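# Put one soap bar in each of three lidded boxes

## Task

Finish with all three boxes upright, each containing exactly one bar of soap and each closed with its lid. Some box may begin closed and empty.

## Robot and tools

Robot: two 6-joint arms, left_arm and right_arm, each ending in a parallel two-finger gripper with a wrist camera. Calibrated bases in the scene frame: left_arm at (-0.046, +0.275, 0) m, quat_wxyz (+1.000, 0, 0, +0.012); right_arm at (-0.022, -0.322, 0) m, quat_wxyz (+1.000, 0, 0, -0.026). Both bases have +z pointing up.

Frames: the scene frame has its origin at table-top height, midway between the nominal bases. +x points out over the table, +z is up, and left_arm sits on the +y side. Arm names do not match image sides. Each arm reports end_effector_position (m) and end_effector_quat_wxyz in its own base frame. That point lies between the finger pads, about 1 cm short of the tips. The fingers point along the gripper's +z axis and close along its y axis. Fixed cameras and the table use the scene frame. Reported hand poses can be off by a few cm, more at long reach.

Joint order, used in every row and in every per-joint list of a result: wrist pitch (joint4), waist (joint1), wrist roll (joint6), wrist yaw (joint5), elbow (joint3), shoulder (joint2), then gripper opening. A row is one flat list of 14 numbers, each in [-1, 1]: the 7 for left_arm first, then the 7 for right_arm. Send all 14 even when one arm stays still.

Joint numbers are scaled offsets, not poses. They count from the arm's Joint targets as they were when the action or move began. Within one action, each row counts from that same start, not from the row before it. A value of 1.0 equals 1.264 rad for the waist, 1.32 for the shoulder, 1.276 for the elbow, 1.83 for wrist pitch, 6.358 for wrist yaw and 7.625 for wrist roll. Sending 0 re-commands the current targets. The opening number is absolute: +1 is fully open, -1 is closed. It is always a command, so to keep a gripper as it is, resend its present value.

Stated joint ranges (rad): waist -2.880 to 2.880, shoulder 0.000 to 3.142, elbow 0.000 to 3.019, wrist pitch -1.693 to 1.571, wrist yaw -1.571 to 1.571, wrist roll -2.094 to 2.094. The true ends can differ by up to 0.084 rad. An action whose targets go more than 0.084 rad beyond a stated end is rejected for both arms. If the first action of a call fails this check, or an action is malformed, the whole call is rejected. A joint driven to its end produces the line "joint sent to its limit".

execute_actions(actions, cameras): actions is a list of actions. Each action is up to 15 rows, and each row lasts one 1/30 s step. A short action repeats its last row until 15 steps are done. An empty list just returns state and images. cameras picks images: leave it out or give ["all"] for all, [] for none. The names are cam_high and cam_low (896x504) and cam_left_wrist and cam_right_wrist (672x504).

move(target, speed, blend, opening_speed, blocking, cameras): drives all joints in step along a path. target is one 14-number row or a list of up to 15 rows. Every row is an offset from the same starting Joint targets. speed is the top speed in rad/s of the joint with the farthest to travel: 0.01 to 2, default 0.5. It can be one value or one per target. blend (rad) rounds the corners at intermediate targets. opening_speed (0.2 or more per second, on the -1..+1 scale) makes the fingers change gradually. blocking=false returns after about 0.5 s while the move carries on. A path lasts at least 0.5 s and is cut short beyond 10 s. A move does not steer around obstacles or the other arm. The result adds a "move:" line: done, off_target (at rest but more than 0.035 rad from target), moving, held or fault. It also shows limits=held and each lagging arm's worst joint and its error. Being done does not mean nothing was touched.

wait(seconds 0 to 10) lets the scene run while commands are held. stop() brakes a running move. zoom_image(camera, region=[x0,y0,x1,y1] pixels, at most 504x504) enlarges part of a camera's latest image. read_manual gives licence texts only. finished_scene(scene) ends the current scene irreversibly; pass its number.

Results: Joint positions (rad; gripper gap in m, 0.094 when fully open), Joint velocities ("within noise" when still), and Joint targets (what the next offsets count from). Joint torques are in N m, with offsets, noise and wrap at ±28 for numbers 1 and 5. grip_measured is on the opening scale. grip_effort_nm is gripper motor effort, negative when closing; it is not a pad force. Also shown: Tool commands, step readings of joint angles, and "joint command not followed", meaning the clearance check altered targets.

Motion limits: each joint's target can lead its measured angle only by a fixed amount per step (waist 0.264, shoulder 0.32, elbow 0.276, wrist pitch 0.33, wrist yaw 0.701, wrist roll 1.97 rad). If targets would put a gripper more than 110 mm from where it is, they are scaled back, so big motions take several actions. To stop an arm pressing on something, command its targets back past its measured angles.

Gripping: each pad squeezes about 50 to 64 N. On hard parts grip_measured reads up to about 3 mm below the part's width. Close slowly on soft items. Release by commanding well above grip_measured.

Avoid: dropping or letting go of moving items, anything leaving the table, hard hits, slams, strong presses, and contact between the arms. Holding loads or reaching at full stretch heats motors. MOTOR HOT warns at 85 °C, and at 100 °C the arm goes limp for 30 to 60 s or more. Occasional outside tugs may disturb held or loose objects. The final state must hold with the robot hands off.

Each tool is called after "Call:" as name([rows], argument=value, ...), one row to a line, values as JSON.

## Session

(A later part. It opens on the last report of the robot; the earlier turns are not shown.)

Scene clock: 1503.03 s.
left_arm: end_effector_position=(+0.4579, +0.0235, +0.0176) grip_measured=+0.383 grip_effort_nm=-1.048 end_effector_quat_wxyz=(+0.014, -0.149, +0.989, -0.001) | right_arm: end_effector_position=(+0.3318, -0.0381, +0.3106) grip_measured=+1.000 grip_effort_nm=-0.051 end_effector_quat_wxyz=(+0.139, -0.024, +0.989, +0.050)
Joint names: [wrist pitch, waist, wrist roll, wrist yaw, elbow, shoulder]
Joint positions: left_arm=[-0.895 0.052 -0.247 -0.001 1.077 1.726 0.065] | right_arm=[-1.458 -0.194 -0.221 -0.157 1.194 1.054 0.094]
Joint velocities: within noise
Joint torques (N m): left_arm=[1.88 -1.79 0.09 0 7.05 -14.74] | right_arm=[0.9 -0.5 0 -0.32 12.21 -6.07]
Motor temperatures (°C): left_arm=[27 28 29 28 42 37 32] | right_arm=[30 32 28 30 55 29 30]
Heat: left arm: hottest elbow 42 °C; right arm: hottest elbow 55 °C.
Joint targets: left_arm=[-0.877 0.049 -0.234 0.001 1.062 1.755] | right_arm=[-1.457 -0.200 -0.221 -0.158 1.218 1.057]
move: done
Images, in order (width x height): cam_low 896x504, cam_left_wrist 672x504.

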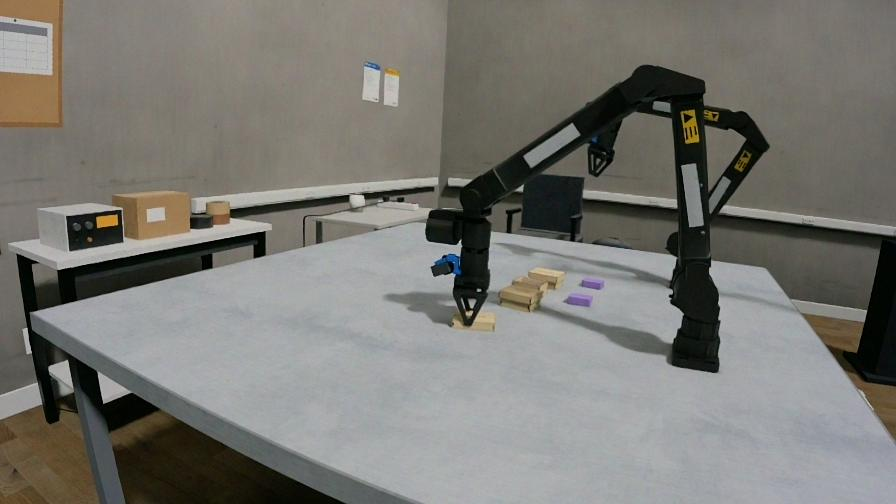

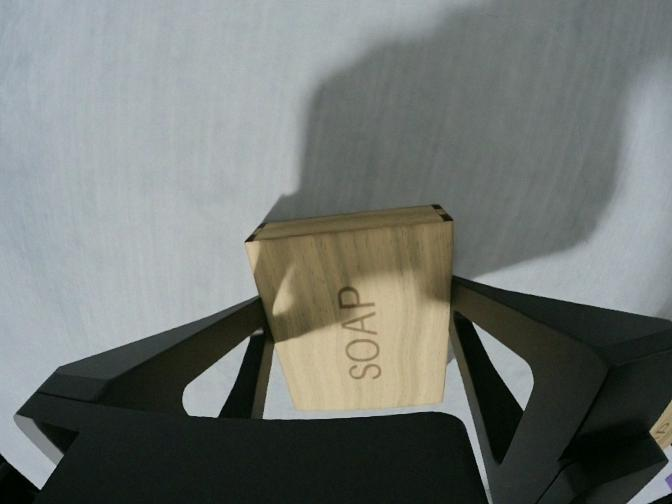

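Call:
move([
  [-0.01,0,0,0,0.07,0,0.1,0,0,0,0,0,0,1],
  [-0.187,0,0,0,0.202,-0.117,0.1,0,0,0,0,0,0,1],
  [-0.199,-0.5134,-0.0299,0,0.2657,-0.0568,0.1,0,0,0,0,0,0,1],
  [-0.199,-0.4826,-0.0299,0,0.2657,-0.0568,0.1,0,0,0,0,0,0,1],
  [-0.0929,-0.4826,-0.0299,0,0.1356,0.0235,0.1,0,0,0,0,0,0,1],
], speed=[0.2,0.4,0.5,0.3,0.2], cameras=["cam_left_wrist","cam_low"])

Call:
zoom_image(camera="cam_left_wrist", region=[240, 150, 500, 410])

Call:
zoom_image(camera="cam_low", region=[500, 255, 570, 310])

Scene clock: 1535.20 s.
left_arm: end_effector_position=(+0.4135, -0.2643, +0.0541) grip_measured=+0.383 grip_effort_nm=-1.033 end_effector_quat_wxyz=(-0.003, +0.060, +0.998, +0.002) | right_arm: end_effector_position=(+0.3318, -0.0381, +0.3106) grip_measured=+1.000 grip_effort_nm=-0.056 end_effector_quat_wxyz=(+0.139, -0.024, +0.989, +0.050)
Joint names: [wrist pitch, waist, wrist roll, wrist yaw, elbow, shoulder]
Joint positions: left_arm=[-1.06 -0.568 -0.449 0 1.245 1.763 0.065] | right_arm=[-1.458 -0.194 -0.221 -0.157 1.194 1.054 0.094]
Joint velocities: within noise
Joint torques (N m): left_arm=[1.68 -1.03 -0.21 -0.05 8.16 -16.5] | right_arm=[0.9 -0.44 0 -0.32 12.21 -6.07]
Motor temperatures (°C): left_arm=[27 28 29 28 42 36 32] | right_arm=[30 32 28 30 55 29 30]
Heat: left arm: hottest elbow 42 °C; right arm: hottest elbow 55 °C.
Joint targets: left_arm=[-1.047 -0.561 -0.462 0.001 1.235 1.786] | right_arm=[-1.457 -0.200 -0.221 -0.158 1.218 1.057]
move: done
Images, in order (width x height): cam_low 896x504, cam_left_wrist 672x504.

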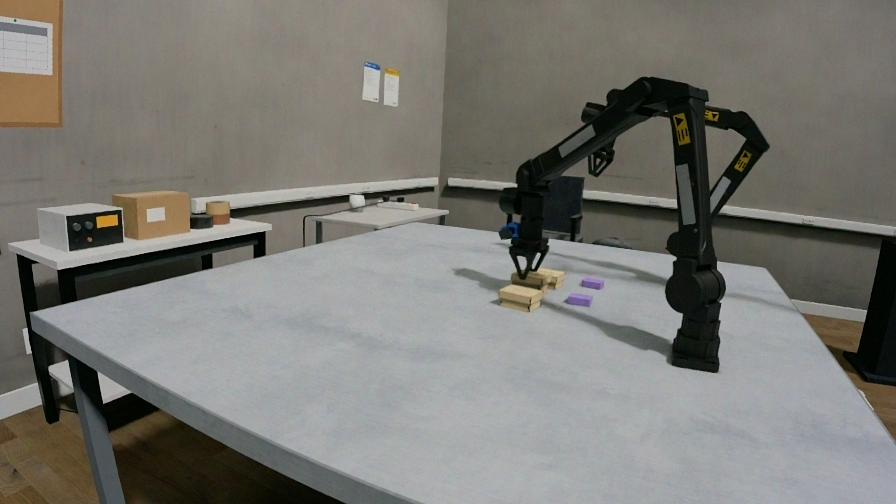

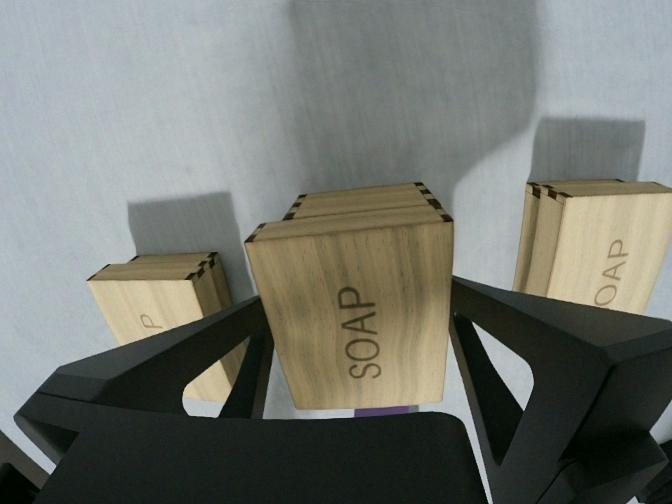

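Scaled by 1.938 from the camera's 672x504 image, which has a finer 960x720 frame.

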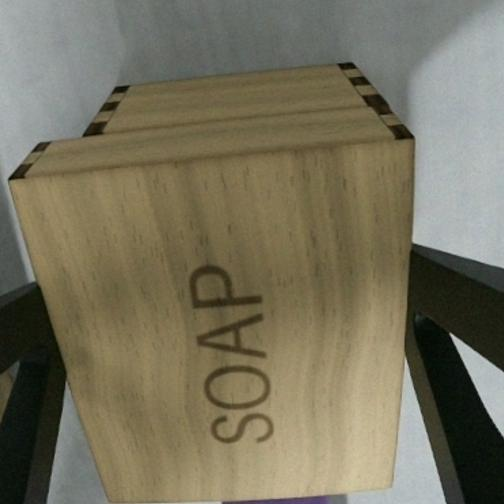

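Scaled by 7.200 from the camera's 896x504 image, which has a finer 1280x720 frame.

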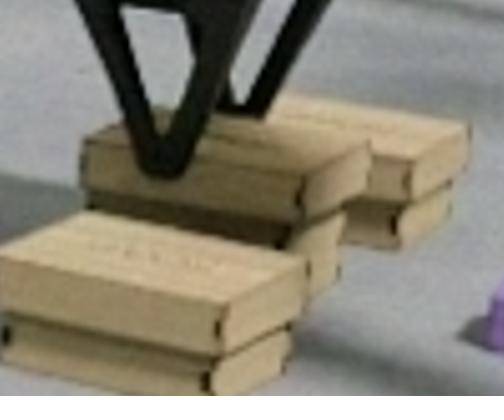

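Call:
move([
  [-0.006,0,0,0,0.05,0,0.1,0,0,0,0,0,0,1],
  [-0.006,-0.018,0,0,0.05,0,0.1,0,0,0,0,0,0,1],
  [0.0033,-0.018,0,0,0.001,0,0.1,0,0,0,0,0,0,1],
], speed=0.12, cameras=["cam_left_wrist"])

Call:
zoom_image(camera="cam_left_wrist", region=[240, 150, 500, 410])

Scene clock: 1550.43 s.
left_arm: end_effector_position=(+0.4139, -0.2665, +0.0540) grip_measured=+0.383 grip_effort_nm=-1.043 end_effector_quat_wxyz=(-0.001, +0.061, +0.998, +0.000) | right_arm: end_effector_position=(+0.3318, -0.0381, +0.3106) grip_measured=+1.000 grip_effort_nm=-0.051 end_effector_quat_wxyz=(+0.139, -0.024, +0.989, +0.050)
Joint names: [wrist pitch, waist, wrist roll, wrist yaw, elbow, shoulder]
Joint positions: left_arm=[-1.054 -0.571 -0.449 0 1.245 1.763 0.065] | right_arm=[-1.458 -0.194 -0.221 -0.157 1.194 1.054 0.094]
Joint velocities: within noise
Joint torques (N m): left_arm=[1.33 -2.55 -0.21 -0.04 8.32 -16.73] | right_arm=[0.9 -0.5 0 -0.33 12.21 -6.07]
Motor temperatures (°C): left_arm=[27 28 29 28 42 37 33] | right_arm=[30 32 28 30 55 29 30]
Heat: left arm: hottest elbow 42 °C; right arm: hottest elbow 55 °C.
Joint targets: left_arm=[-1.041 -0.584 -0.462 0.001 1.236 1.786] | right_arm=[-1.457 -0.200 -0.221 -0.158 1.218 1.057]
move: done
Images, in order (width x height): cam_left_wrist 672x504.

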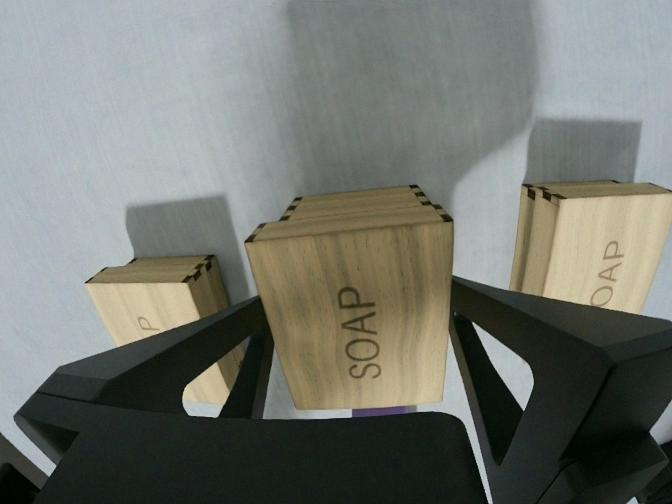

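Scaled by 1.938 from the camera's 672x504 image, which has a finer 960x720 frame.

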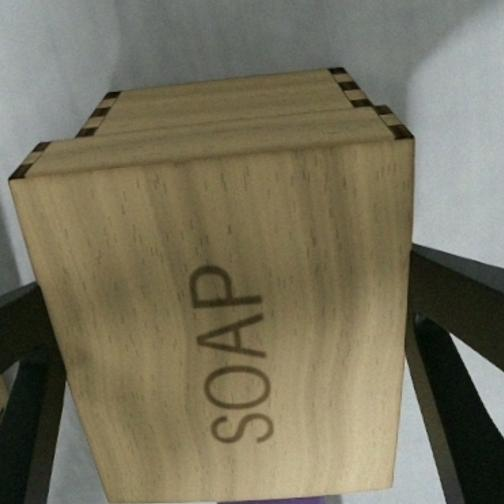

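Call:
move(target=[0.0311,0,0,0,-0.025,0.0159,0.1,0,0,0,0,0,0,1], speed=0.08, cameras=["cam_left_wrist"])

Call:
zoom_image(camera="cam_left_wrist", region=[240, 150, 500, 410])

Scene clock: 1559.73 s.
left_arm: end_effector_position=(+0.4154, -0.2678, +0.0395) grip_measured=+0.383 grip_effort_nm=-1.033 end_effector_quat_wxyz=(+0.008, +0.061, +0.998, -0.005) | right_arm: end_effector_position=(+0.3318, -0.0381, +0.3106) grip_measured=+1.000 grip_effort_nm=-0.051 end_effector_quat_wxyz=(+0.139, -0.024, +0.989, +0.050)
Joint names: [wrist pitch, waist, wrist roll, wrist yaw, elbow, shoulder]
Joint positions: left_arm=[-0.995 -0.572 -0.449 0 1.219 1.776 0.065] | right_arm=[-1.458 -0.194 -0.221 -0.157 1.194 1.054 0.094]
Joint velocities: within noise
Joint torques (N m): left_arm=[1.44 -2.49 -0.21 -0.05 7.64 -16.09] | right_arm=[0.88 -0.5 0 -0.32 12.22 -6.01]
Motor temperatures (°C): left_arm=[27 28 29 28 42 37 33] | right_arm=[30 32 28 30 55 29 30]
Heat: left arm: hottest elbow 42 °C; right arm: hottest elbow 55 °C.
Joint targets: left_arm=[-0.984 -0.584 -0.462 0.001 1.204 1.807] | right_arm=[-1.457 -0.200 -0.221 -0.158 1.218 1.057]
move: done
Images, in order (width x height): cam_left_wrist 672x504.

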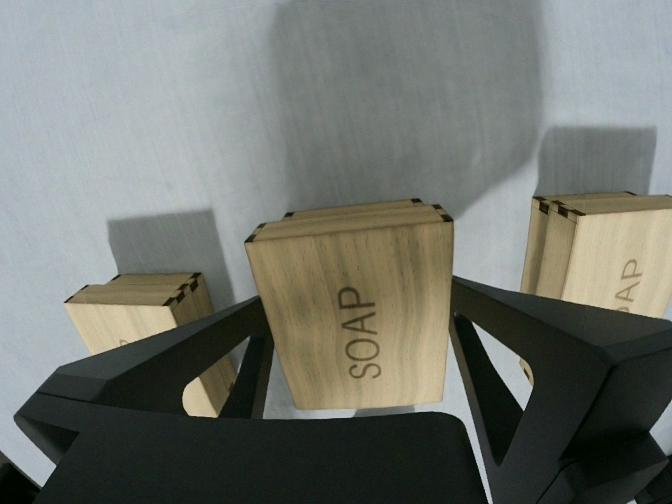

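Scaled by 1.938 from the camera's 672x504 image, which has a finer 960x720 frame.

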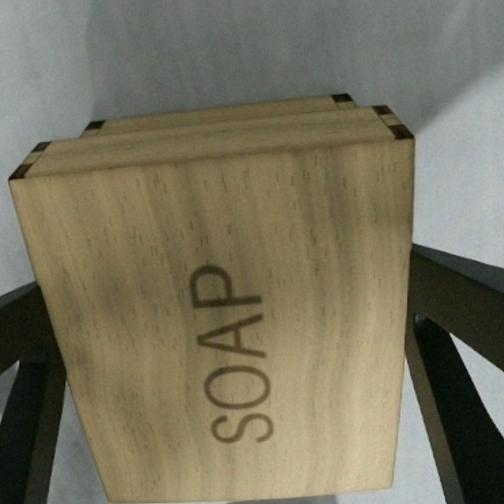

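Call:
move([
  [0,0.005,0,0,0,0.006,0.1,0,0,0,0,0,0,1],
  [0,0.008,0,0,0,0,0.95,0,0,0,0,0,0,1],
], speed=0.1, opening_speed=0.6, cameras=["cam_low"])

Call:
zoom_image(camera="cam_low", region=[500, 255, 570, 310])

Scene clock: 1581.00 s.
left_arm: end_effector_position=(+0.4145, -0.2673, +0.0375) grip_measured=+0.947 grip_effort_nm=0.120 end_effector_quat_wxyz=(+0.006, +0.061, +0.998, -0.004) | right_arm: end_effector_position=(+0.3318, -0.0381, +0.3106) grip_measured=+1.000 grip_effort_nm=-0.056 end_effector_quat_wxyz=(+0.139, -0.024, +0.989, +0.050)
Joint names: [wrist pitch, waist, wrist roll, wrist yaw, elbow, shoulder]
Joint positions: left_arm=[-0.994 -0.572 -0.449 0 1.217 1.779 0.091] | right_arm=[-1.458 -0.194 -0.221 -0.157 1.194 1.054 0.094]
Joint velocities: within noise
Joint torques (N m): left_arm=[1.5 -1.73 -0.21 -0.05 7.79 -16.32] | right_arm=[0.88 -0.5 0 -0.32 12.21 -6.01]
Motor temperatures (°C): left_arm=[27 28 29 28 42 36 33] | right_arm=[30 32 28 30 55 29 30]
Heat: left arm: hottest elbow 42 °C; right arm: hottest elbow 55 °C.
Joint targets: left_arm=[-0.984 -0.574 -0.462 0.001 1.204 1.807] | right_arm=[-1.457 -0.200 -0.221 -0.158 1.218 1.057]
move: done
Images, in order (width x height): cam_low 896x504.

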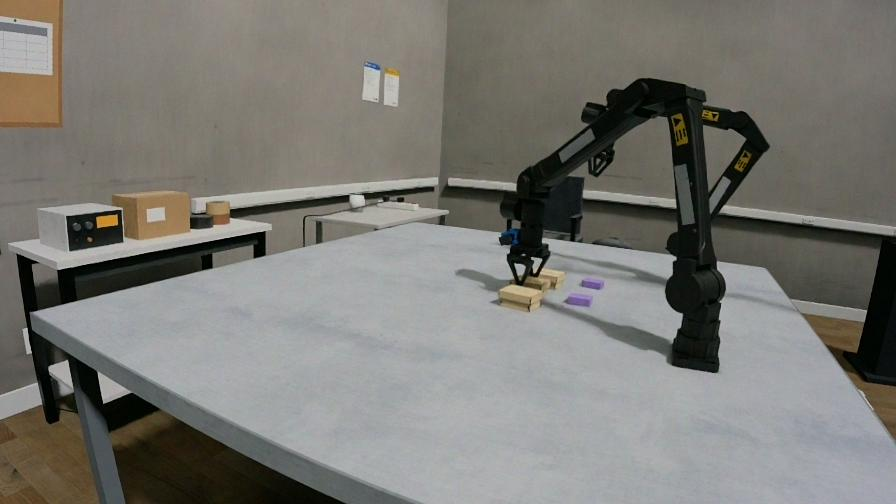

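Scaled by 7.200 from the camera's 896x504 image, which has a finer 1280x720 frame.

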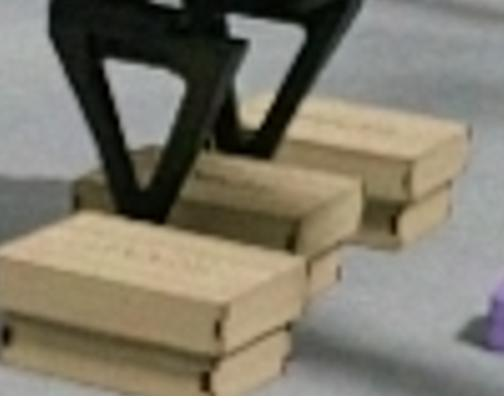

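Call:
move([
  [-0.01,0,0,0,0.08,0,0.95,0,0,0,0,0,0,1],
  [-0.07,0,0,0,0.18,-0.03,0.95,0,0,0,0,0,0,1],
  [-0.1634,-0.1487,-0.0237,0,0.2508,0.0152,0.75,0,0,0,0,0,0,1],
], speed=[0.2,0.3,0.4], blend=[0.03,0.03,0], cameras=["cam_left_wrist"])

Scene clock: 1594.00 s.
left_arm: end_effector_position=(+0.3789, -0.3681, +0.1164) grip_measured=+0.753 grip_effort_nm=-0.134 end_effector_quat_wxyz=(-0.010, +0.070, +0.997, +0.008) | right_arm: end_effector_position=(+0.3318, -0.0381, +0.3106) grip_measured=+1.000 grip_effort_nm=-0.046 end_effector_quat_wxyz=(+0.139, -0.024, +0.989, +0.050)
Joint names: [wrist pitch, waist, wrist roll, wrist yaw, elbow, shoulder]
Joint positions: left_arm=[-1.272 -0.77 -0.629 0 1.471 1.797 0.082] | right_arm=[-1.458 -0.194 -0.221 -0.157 1.194 1.054 0.094]
Joint velocities: within noise
Joint torques (N m): left_arm=[0.57 -0.97 -0.21 -0.06 14.69 -17.67] | right_arm=[0.9 -0.5 0 -0.32 12.19 -6.01]
Motor temperatures (°C): left_arm=[27 28 29 28 42 35 32] | right_arm=[30 32 28 30 55 29 30]
Heat: left arm: hottest elbow 42 °C; right arm: hottest elbow 55 °C.
Joint targets: left_arm=[-1.283 -0.762 -0.643 0.001 1.524 1.827] | right_arm=[-1.457 -0.200 -0.221 -0.158 1.218 1.057]
move: off_target (left_arm); target 3's new numbers were sent with left_arm's elbow 0.053 rad from that target; left_arm: the elbow is farthest, 0.053 rad from its target
Images, in order (width x height): cam_left_wrist 672x504.

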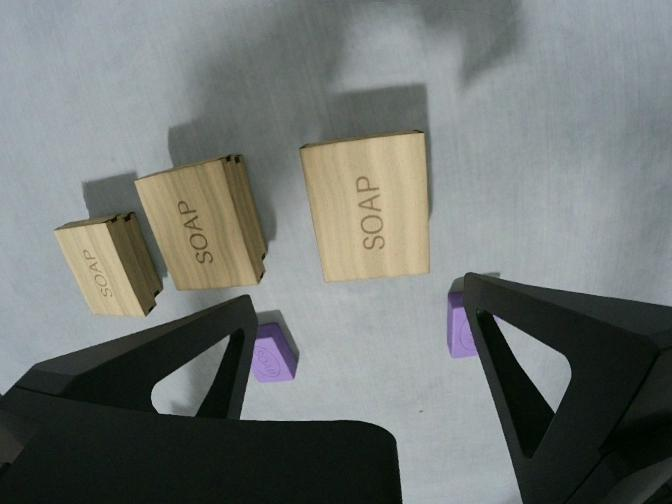

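Call:
move(target=[0.0665,0,0,0,-0.0652,0.0292,0.75,0,0,0,0,0,0,1], speed=0.25, cameras=["cam_left_wrist"])

Scene clock: 1618.70 s.
left_arm: end_effector_position=(+0.3903, -0.3791, +0.0890) grip_measured=+0.752 grip_effort_nm=-0.125 end_effector_quat_wxyz=(+0.005, +0.070, +0.998, -0.004) | right_arm: end_effector_position=(+0.3318, -0.0381, +0.3106) grip_measured=+1.000 grip_effort_nm=-0.046 end_effector_quat_wxyz=(+0.139, -0.024, +0.989, +0.050)
Joint names: [wrist pitch, waist, wrist roll, wrist yaw, elbow, shoulder]
Joint positions: left_arm=[-1.174 -0.77 -0.63 0 1.453 1.837 0.082] | right_arm=[-1.458 -0.194 -0.221 -0.157 1.194 1.054 0.094]
Joint velocities: within noise
Joint torques (N m): left_arm=[1.74 -0.91 -0.21 -0.06 8.66 -18.08] | right_arm=[0.88 -0.44 0 -0.32 12.21 -6.01]
Motor temperatures (°C): left_arm=[27 28 29 28 46 36 31] | right_arm=[30 32 28 30 55 29 30]
Heat: left arm: hottest elbow 46 °C; right arm: hottest elbow 55 °C.
Joint targets: left_arm=[-1.161 -0.762 -0.643 0.001 1.441 1.865] | right_arm=[-1.457 -0.200 -0.221 -0.158 1.218 1.057]
move: done
Images, in order (width x height): cam_left_wrist 672x504.

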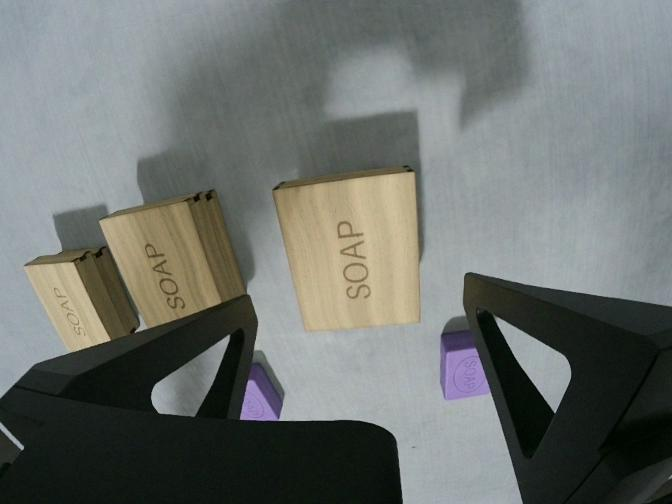

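Call:
move(target=[0.0552,0,-0.0029,0,-0.0387,0.0397,0.75,0,0,0,0,0,0,1], speed=0.1, cameras=["cam_left_wrist"])

Scene clock: 1681.17 s.
left_arm: end_effector_position=(+0.3914, -0.3802, +0.0455) grip_measured=+0.752 grip_effort_nm=-0.134 end_effector_quat_wxyz=(+0.005, +0.060, +0.998, -0.004) | right_arm: end_effector_position=(+0.3318, -0.0381, +0.3106) grip_measured=+1.000 grip_effort_nm=-0.066 end_effector_quat_wxyz=(+0.139, -0.024, +0.989, +0.050)
Joint names: [wrist pitch, waist, wrist roll, wrist yaw, elbow, shoulder]
Joint positions: left_arm=[-1.073 -0.77 -0.651 0 1.403 1.888 0.082] | right_arm=[-1.458 -0.194 -0.221 -0.157 1.194 1.054 0.094]
Joint velocities: within noise
Joint torques (N m): left_arm=[1.61 -0.91 -0.16 -0.06 8.18 -18.55] | right_arm=[0.9 -0.5 0.01 -0.32 12.21 -6.07]
Motor temperatures (°C): left_arm=[27 28 29 28 44 37 31] | right_arm=[30 32 28 30 56 29 30]
Heat: left arm: hottest elbow 44 °C; right arm: hottest elbow 56 °C.
Joint targets: left_arm=[-1.060 -0.762 -0.665 0.001 1.392 1.918] | right_arm=[-1.457 -0.200 -0.221 -0.158 1.218 1.057]
move: done
Images, in order (width x height): cam_left_wrist 672x504.

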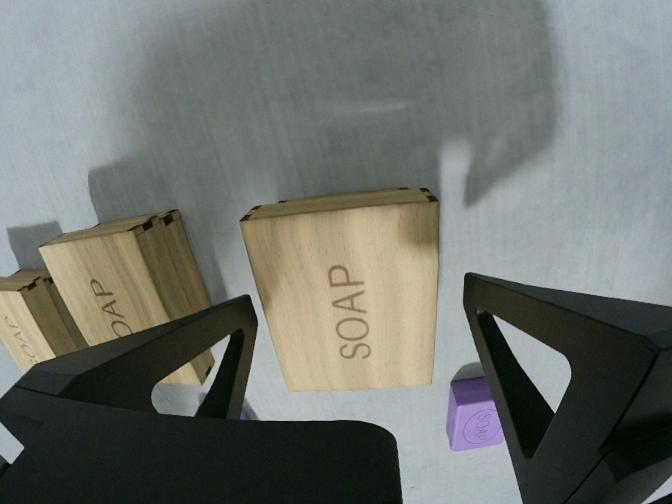

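Call:
move(target=[0.0098,0.008,0,0,-0.0075,0.008,0.75,0,0,0,0,0,0,1], speed=0.1, cameras=["cam_left_wrist"])

Call:
move(target=[0,0,0,0,0,0,0.1,0,0,0,0,0,0,1], opening_speed=0.4, cameras=["cam_left_wrist"])

Scene clock: 1704.33 s.
left_arm: end_effector_position=(+0.3937, -0.3770, +0.0372) grip_measured=+0.752 grip_effort_nm=-0.139 end_effector_quat_wxyz=(+0.004, +0.056, +0.998, -0.004) | right_arm: end_effector_position=(+0.3318, -0.0381, +0.3106) grip_measured=+1.000 grip_effort_nm=-0.051 end_effector_quat_wxyz=(+0.139, -0.024, +0.989, +0.050)
Joint names: [wrist pitch, waist, wrist roll, wrist yaw, elbow, shoulder]
Joint positions: left_arm=[-1.055 -0.763 -0.652 0 1.394 1.898 0.082] | right_arm=[-1.458 -0.194 -0.221 -0.157 1.194 1.054 0.094]
Joint velocities: within noise
Joint torques (N m): left_arm=[1.47 -0.67 -0.21 -0.07 8.09 -18.37] | right_arm=[0.9 -0.5 0 -0.32 12.21 -6.07]
Motor temperatures (°C): left_arm=[27 28 29 28 43 36 30] | right_arm=[30 32 28 30 56 29 30]
Heat: left arm: hottest elbow 43 °C; right arm: hottest elbow 56 °C.
Joint targets: left_arm=[-1.042 -0.751 -0.665 0.001 1.382 1.928] | right_arm=[-1.457 -0.200 -0.221 -0.158 1.218 1.057]
move: done
Images, in order (width x height): cam_left_wrist 672x504.

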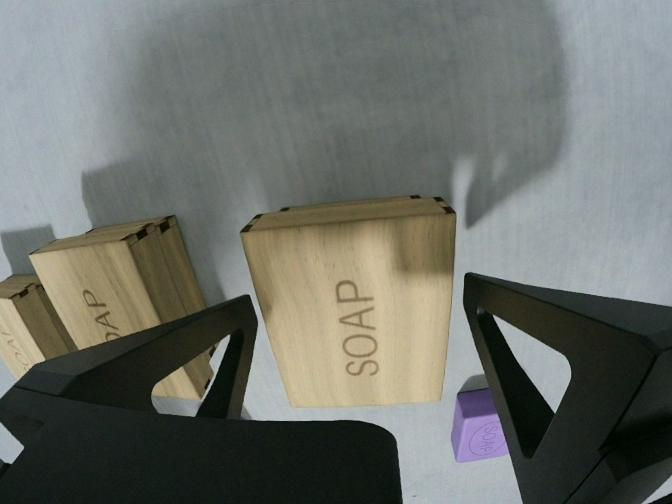

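Scene clock: 1706.17 s.
left_arm: end_effector_position=(+0.3938, -0.3771, +0.0372) grip_measured=+0.388 grip_effort_nm=-1.033 end_effector_quat_wxyz=(+0.005, +0.056, +0.998, -0.004) | right_arm: end_effector_position=(+0.3318, -0.0381, +0.3106) grip_measured=+1.000 grip_effort_nm=-0.051 end_effector_quat_wxyz=(+0.139, -0.024, +0.989, +0.050)
Joint names: [wrist pitch, waist, wrist roll, wrist yaw, elbow, shoulder]
Joint positions: left_arm=[-1.055 -0.763 -0.652 0 1.394 1.898 0.065] | right_arm=[-1.458 -0.194 -0.221 -0.157 1.194 1.054 0.094]
Joint velocities: within noise
Joint torques (N m): left_arm=[1.62 -0.67 -0.21 -0.07 8.08 -18.55] | right_arm=[0.9 -0.5 0 -0.32 12.22 -6.01]
Motor temperatures (°C): left_arm=[27 28 29 28 43 36 30] | right_arm=[30 32 28 30 56 29 30]
Heat: left arm: hottest elbow 43 °C; right arm: hottest elbow 56 °C.
Joint targets: left_arm=[-1.043 -0.751 -0.665 0.001 1.382 1.928] | right_arm=[-1.457 -0.200 -0.221 -0.158 1.218 1.057]
move: done
Images, in order (width x height): cam_left_wrist 672x504.

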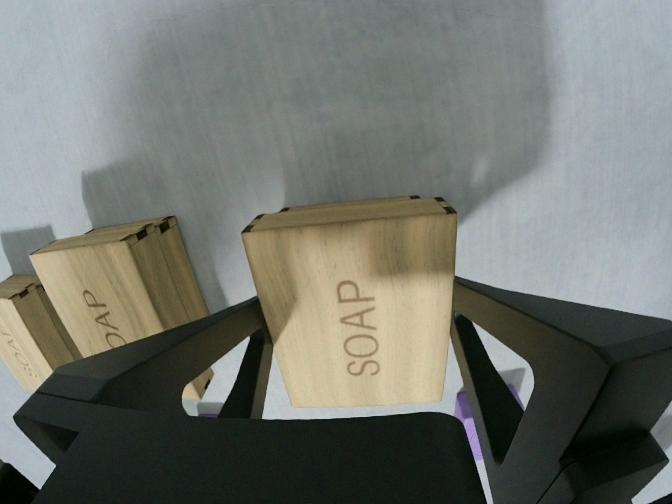

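Call:
move([
  [0,0,0,0,0.047,0,0.1,0,0,0,0,0,0,1],
  [-0.141,0,0,0,0.151,-0.097,0.1,0,0,0,0,0,0,1],
], speed=0.25, blend=0.02, cameras=["cam_left_wrist","cam_high"])

Scene clock: 1719.80 s.
left_arm: end_effector_position=(+0.3921, -0.3754, +0.1275) grip_measured=+0.388 grip_effort_nm=-1.038 end_effector_quat_wxyz=(-0.003, +0.056, +0.998, +0.002) | right_arm: end_effector_position=(+0.3318, -0.0381, +0.3106) grip_measured=+1.000 grip_effort_nm=-0.051 end_effector_quat_wxyz=(+0.139, -0.024, +0.989, +0.050)
Joint names: [wrist pitch, waist, wrist roll, wrist yaw, elbow, shoulder]
Joint positions: left_arm=[-1.289 -0.763 -0.652 0 1.524 1.812 0.065] | right_arm=[-1.458 -0.194 -0.221 -0.157 1.194 1.054 0.094]
Joint velocities: within noise
Joint torques (N m): left_arm=[0.44 -0.73 -0.21 -0.07 14.71 -22.3] | right_arm=[0.88 -0.5 0 -0.32 12.23 -6.07]
Motor temperatures (°C): left_arm=[27 28 29 28 42 37 31] | right_arm=[30 32 28 30 56 29 30]
Heat: left arm: hottest elbow 42 °C; right arm: hottest elbow 56 °C.
Joint targets: left_arm=[-1.301 -0.751 -0.665 0.001 1.575 1.800] | right_arm=[-1.457 -0.200 -0.221 -0.158 1.218 1.057]
move: off_target (left_arm); left_arm: the elbow is farthest, 0.051 rad from its target
Images, in order (width x height): cam_high 896x504, cam_left_wrist 672x504.

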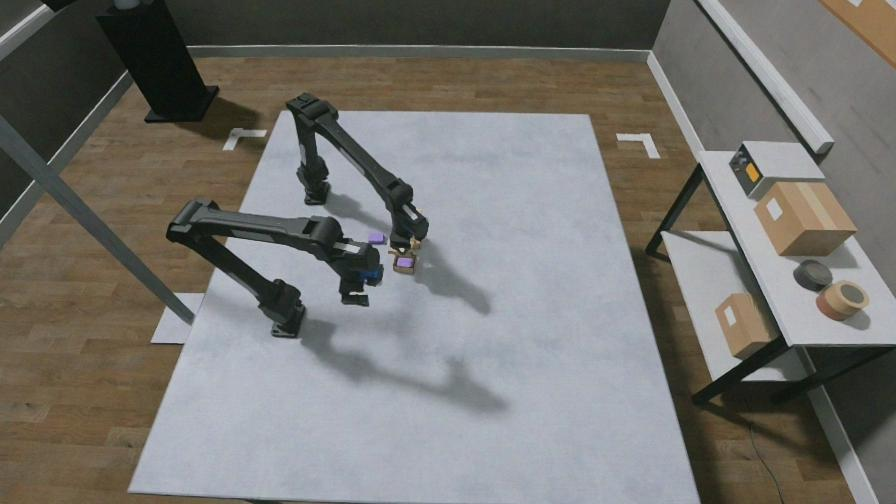

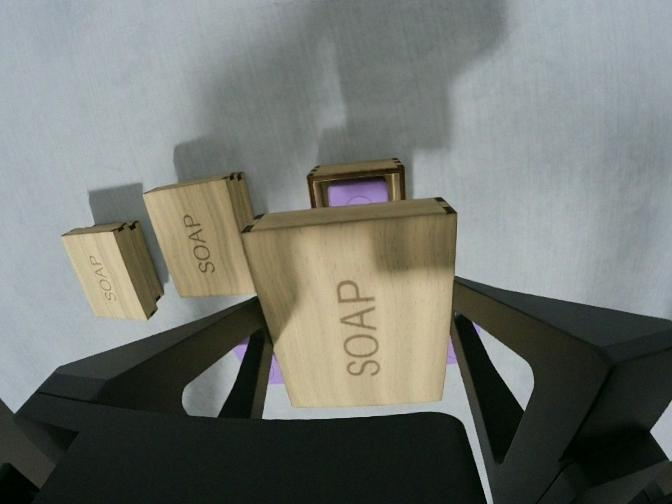

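Call:
move(target=[0.119,0,0,0,-0.1364,0.0807,0.1,0,0,0,0,0,0,1], speed=0.2, cameras=["cam_left_wrist"])

Scene clock: 1732.13 s.
left_arm: end_effector_position=(+0.3934, -0.3765, +0.0523) grip_measured=+0.388 grip_effort_nm=-1.048 end_effector_quat_wxyz=(+0.003, +0.055, +0.998, -0.003) | right_arm: end_effector_position=(+0.3318, -0.0381, +0.3106) grip_measured=+1.000 grip_effort_nm=-0.056 end_effector_quat_wxyz=(+0.139, -0.024, +0.989, +0.050)
Joint names: [wrist pitch, waist, wrist roll, wrist yaw, elbow, shoulder]
Joint positions: left_arm=[-1.095 -0.762 -0.652 0.001 1.412 1.88 0.065] | right_arm=[-1.458 -0.194 -0.221 -0.157 1.194 1.054 0.094]
Joint velocities: within noise
Joint torques (N m): left_arm=[1.61 -0.67 -0.21 -0.09 8.53 -19.02] | right_arm=[0.88 -0.44 0 -0.32 12.21 -6.07]
Motor temperatures (°C): left_arm=[27 28 29 28 43 36 32] | right_arm=[30 32 28 30 56 29 30]
Heat: left arm: hottest elbow 43 °C; right arm: hottest elbow 56 °C.
Joint targets: left_arm=[-1.083 -0.751 -0.665 0.001 1.401 1.907] | right_arm=[-1.457 -0.200 -0.221 -0.158 1.218 1.057]
move: done
Images, in order (width x height): cam_left_wrist 672x504.

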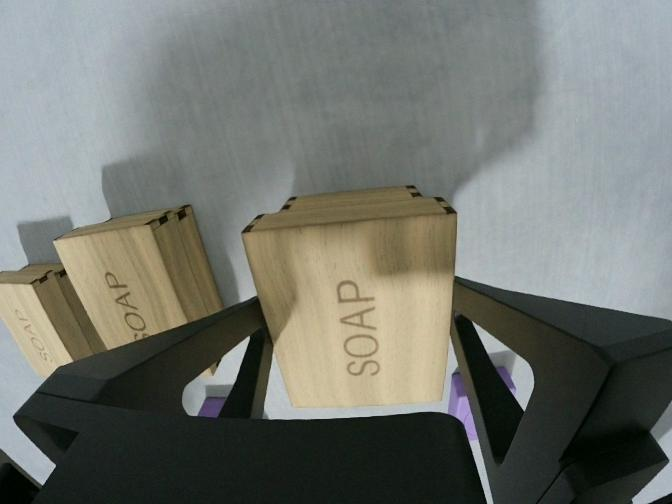

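Call:
move([
  [0.0224,0,0,0,-0.0149,0.0163,0.1,0,0,0,0,0,0,1],
  [0.0224,0,0,0,-0.0149,0.0223,0.1,0,0,0,0,0,0,1],
], speed=0.08, cameras=["cam_left_wrist"])

Scene clock: 1741.07 s.
left_arm: end_effector_position=(+0.3940, -0.3771, +0.0368) grip_measured=+0.388 grip_effort_nm=-1.038 end_effector_quat_wxyz=(+0.004, +0.055, +0.998, -0.004) | right_arm: end_effector_position=(+0.3318, -0.0381, +0.3106) grip_measured=+1.000 grip_effort_nm=-0.056 end_effector_quat_wxyz=(+0.139, -0.024, +0.989, +0.050)
Joint names: [wrist pitch, waist, wrist roll, wrist yaw, elbow, shoulder]
Joint positions: left_arm=[-1.055 -0.762 -0.652 0.001 1.395 1.899 0.065] | right_arm=[-1.458 -0.194 -0.221 -0.157 1.194 1.054 0.094]
Joint velocities: within noise
Joint torques (N m): left_arm=[1.65 -0.73 -0.21 -0.08 8.01 -17.9] | right_arm=[0.9 -0.5 0 -0.33 12.19 -6.07]
Motor temperatures (°C): left_arm=[27 28 29 28 43 37 32] | right_arm=[30 32 28 30 56 29 30]
Heat: left arm: hottest elbow 43 °C; right arm: hottest elbow 56 °C.
Joint targets: left_arm=[-1.042 -0.751 -0.665 0.001 1.382 1.936] | right_arm=[-1.457 -0.200 -0.221 -0.158 1.218 1.057]
move: off_target (left_arm); left_arm: the shoulder is farthest, 0.038 rad from its target
Images, in order (width x height): cam_left_wrist 672x504.

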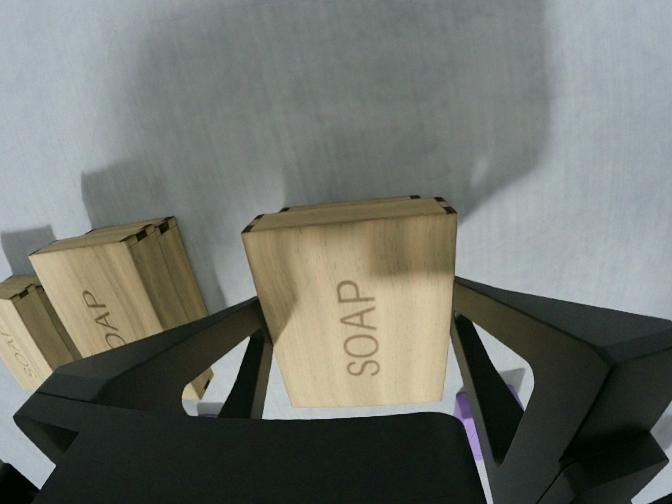

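Call:
move(target=[0,0,0,0,0,0,0.75,0,0,0,0,0,0,1], opening_speed=0.6, cameras=[])

Call:
move([
  [0,0,0,0,0.047,0,0.75,0,0,0,0,0,0,1],
  [-0.141,0,0,0,0.151,-0.103,0.75,0,0,0,0,0,0,1],
], speed=0.3, blend=0.02, cameras=["cam_left_wrist"])

Scene clock: 1751.00 s.
left_arm: end_effector_position=(+0.3936, -0.3767, +0.0336) grip_measured=+0.747 grip_effort_nm=0.115 end_effector_quat_wxyz=(+0.002, +0.055, +0.998, -0.002) | right_arm: end_effector_position=(+0.3318, -0.0381, +0.3106) grip_measured=+1.000 grip_effort_nm=-0.046 end_effector_quat_wxyz=(+0.139, -0.024, +0.989, +0.050)
Joint names: [wrist pitch, waist, wrist roll, wrist yaw, elbow, shoulder]
Joint positions: left_arm=[-1.055 -0.762 -0.652 0.001 1.395 1.905 0.082] | right_arm=[-1.458 -0.194 -0.221 -0.157 1.194 1.054 0.094]
Joint velocities: within noise
Joint torques (N m): left_arm=[1.62 -0.67 -0.21 -0.09 7.95 -18.55] | right_arm=[0.9 -0.5 0 -0.32 12.19 -6.12]
Motor temperatures (°C): left_arm=[27 28 29 28 42 38 32] | right_arm=[30 32 28 30 56 29 30]
Heat: left arm: hottest elbow 42 °C; right arm: hottest elbow 56 °C.
Joint targets: left_arm=[-1.042 -0.751 -0.665 0.001 1.382 1.936] | right_arm=[-1.457 -0.200 -0.221 -0.158 1.218 1.057]
move: done
No camera images: "cameras" was empty.

Scene clock: 1752.67 s.
left_arm: end_effector_position=(+0.3930, -0.3761, +0.1310) grip_measured=+0.748 grip_effort_nm=0.115 end_effector_quat_wxyz=(+0.001, +0.055, +0.998, -0.001) | right_arm: end_effector_position=(+0.3318, -0.0381, +0.3106) grip_measured=+1.000 grip_effort_nm=-0.056 end_effector_quat_wxyz=(+0.139, -0.024, +0.989, +0.050)
Joint names: [wrist pitch, waist, wrist roll, wrist yaw, elbow, shoulder]
Joint positions: left_arm=[-1.288 -0.762 -0.652 0.001 1.526 1.807 0.082] | right_arm=[-1.458 -0.194 -0.221 -0.157 1.194 1.054 0.094]
Joint velocities: within noise
Joint torques (N m): left_arm=[0.55 -0.73 -0.2 -0.09 14.31 -21.83] | right_arm=[0.88 -0.5 0 -0.33 12.21 -6.07]
Motor temperatures (°C): left_arm=[27 28 29 28 43 38 32] | right_arm=[30 32 28 30 56 29 30]
Heat: left arm: hottest elbow 43 °C; right arm: hottest elbow 56 °C.
Joint targets: left_arm=[-1.300 -0.751 -0.665 0.001 1.575 1.800] | right_arm=[-1.457 -0.200 -0.221 -0.158 1.218 1.057]
move: off_target (left_arm); left_arm: the elbow is farthest, 0.048 rad from its target
Images, in order (width x height): cam_left_wrist 672x504.

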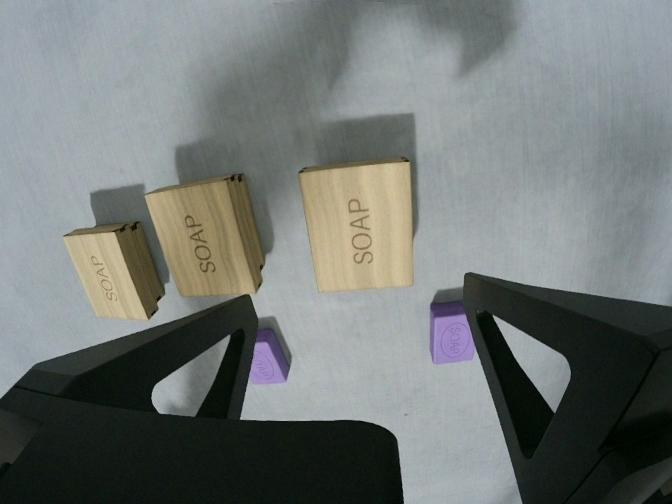

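All three closed and full.

Call:
finished_scene(scene=1)

The scene is finished: the task was done.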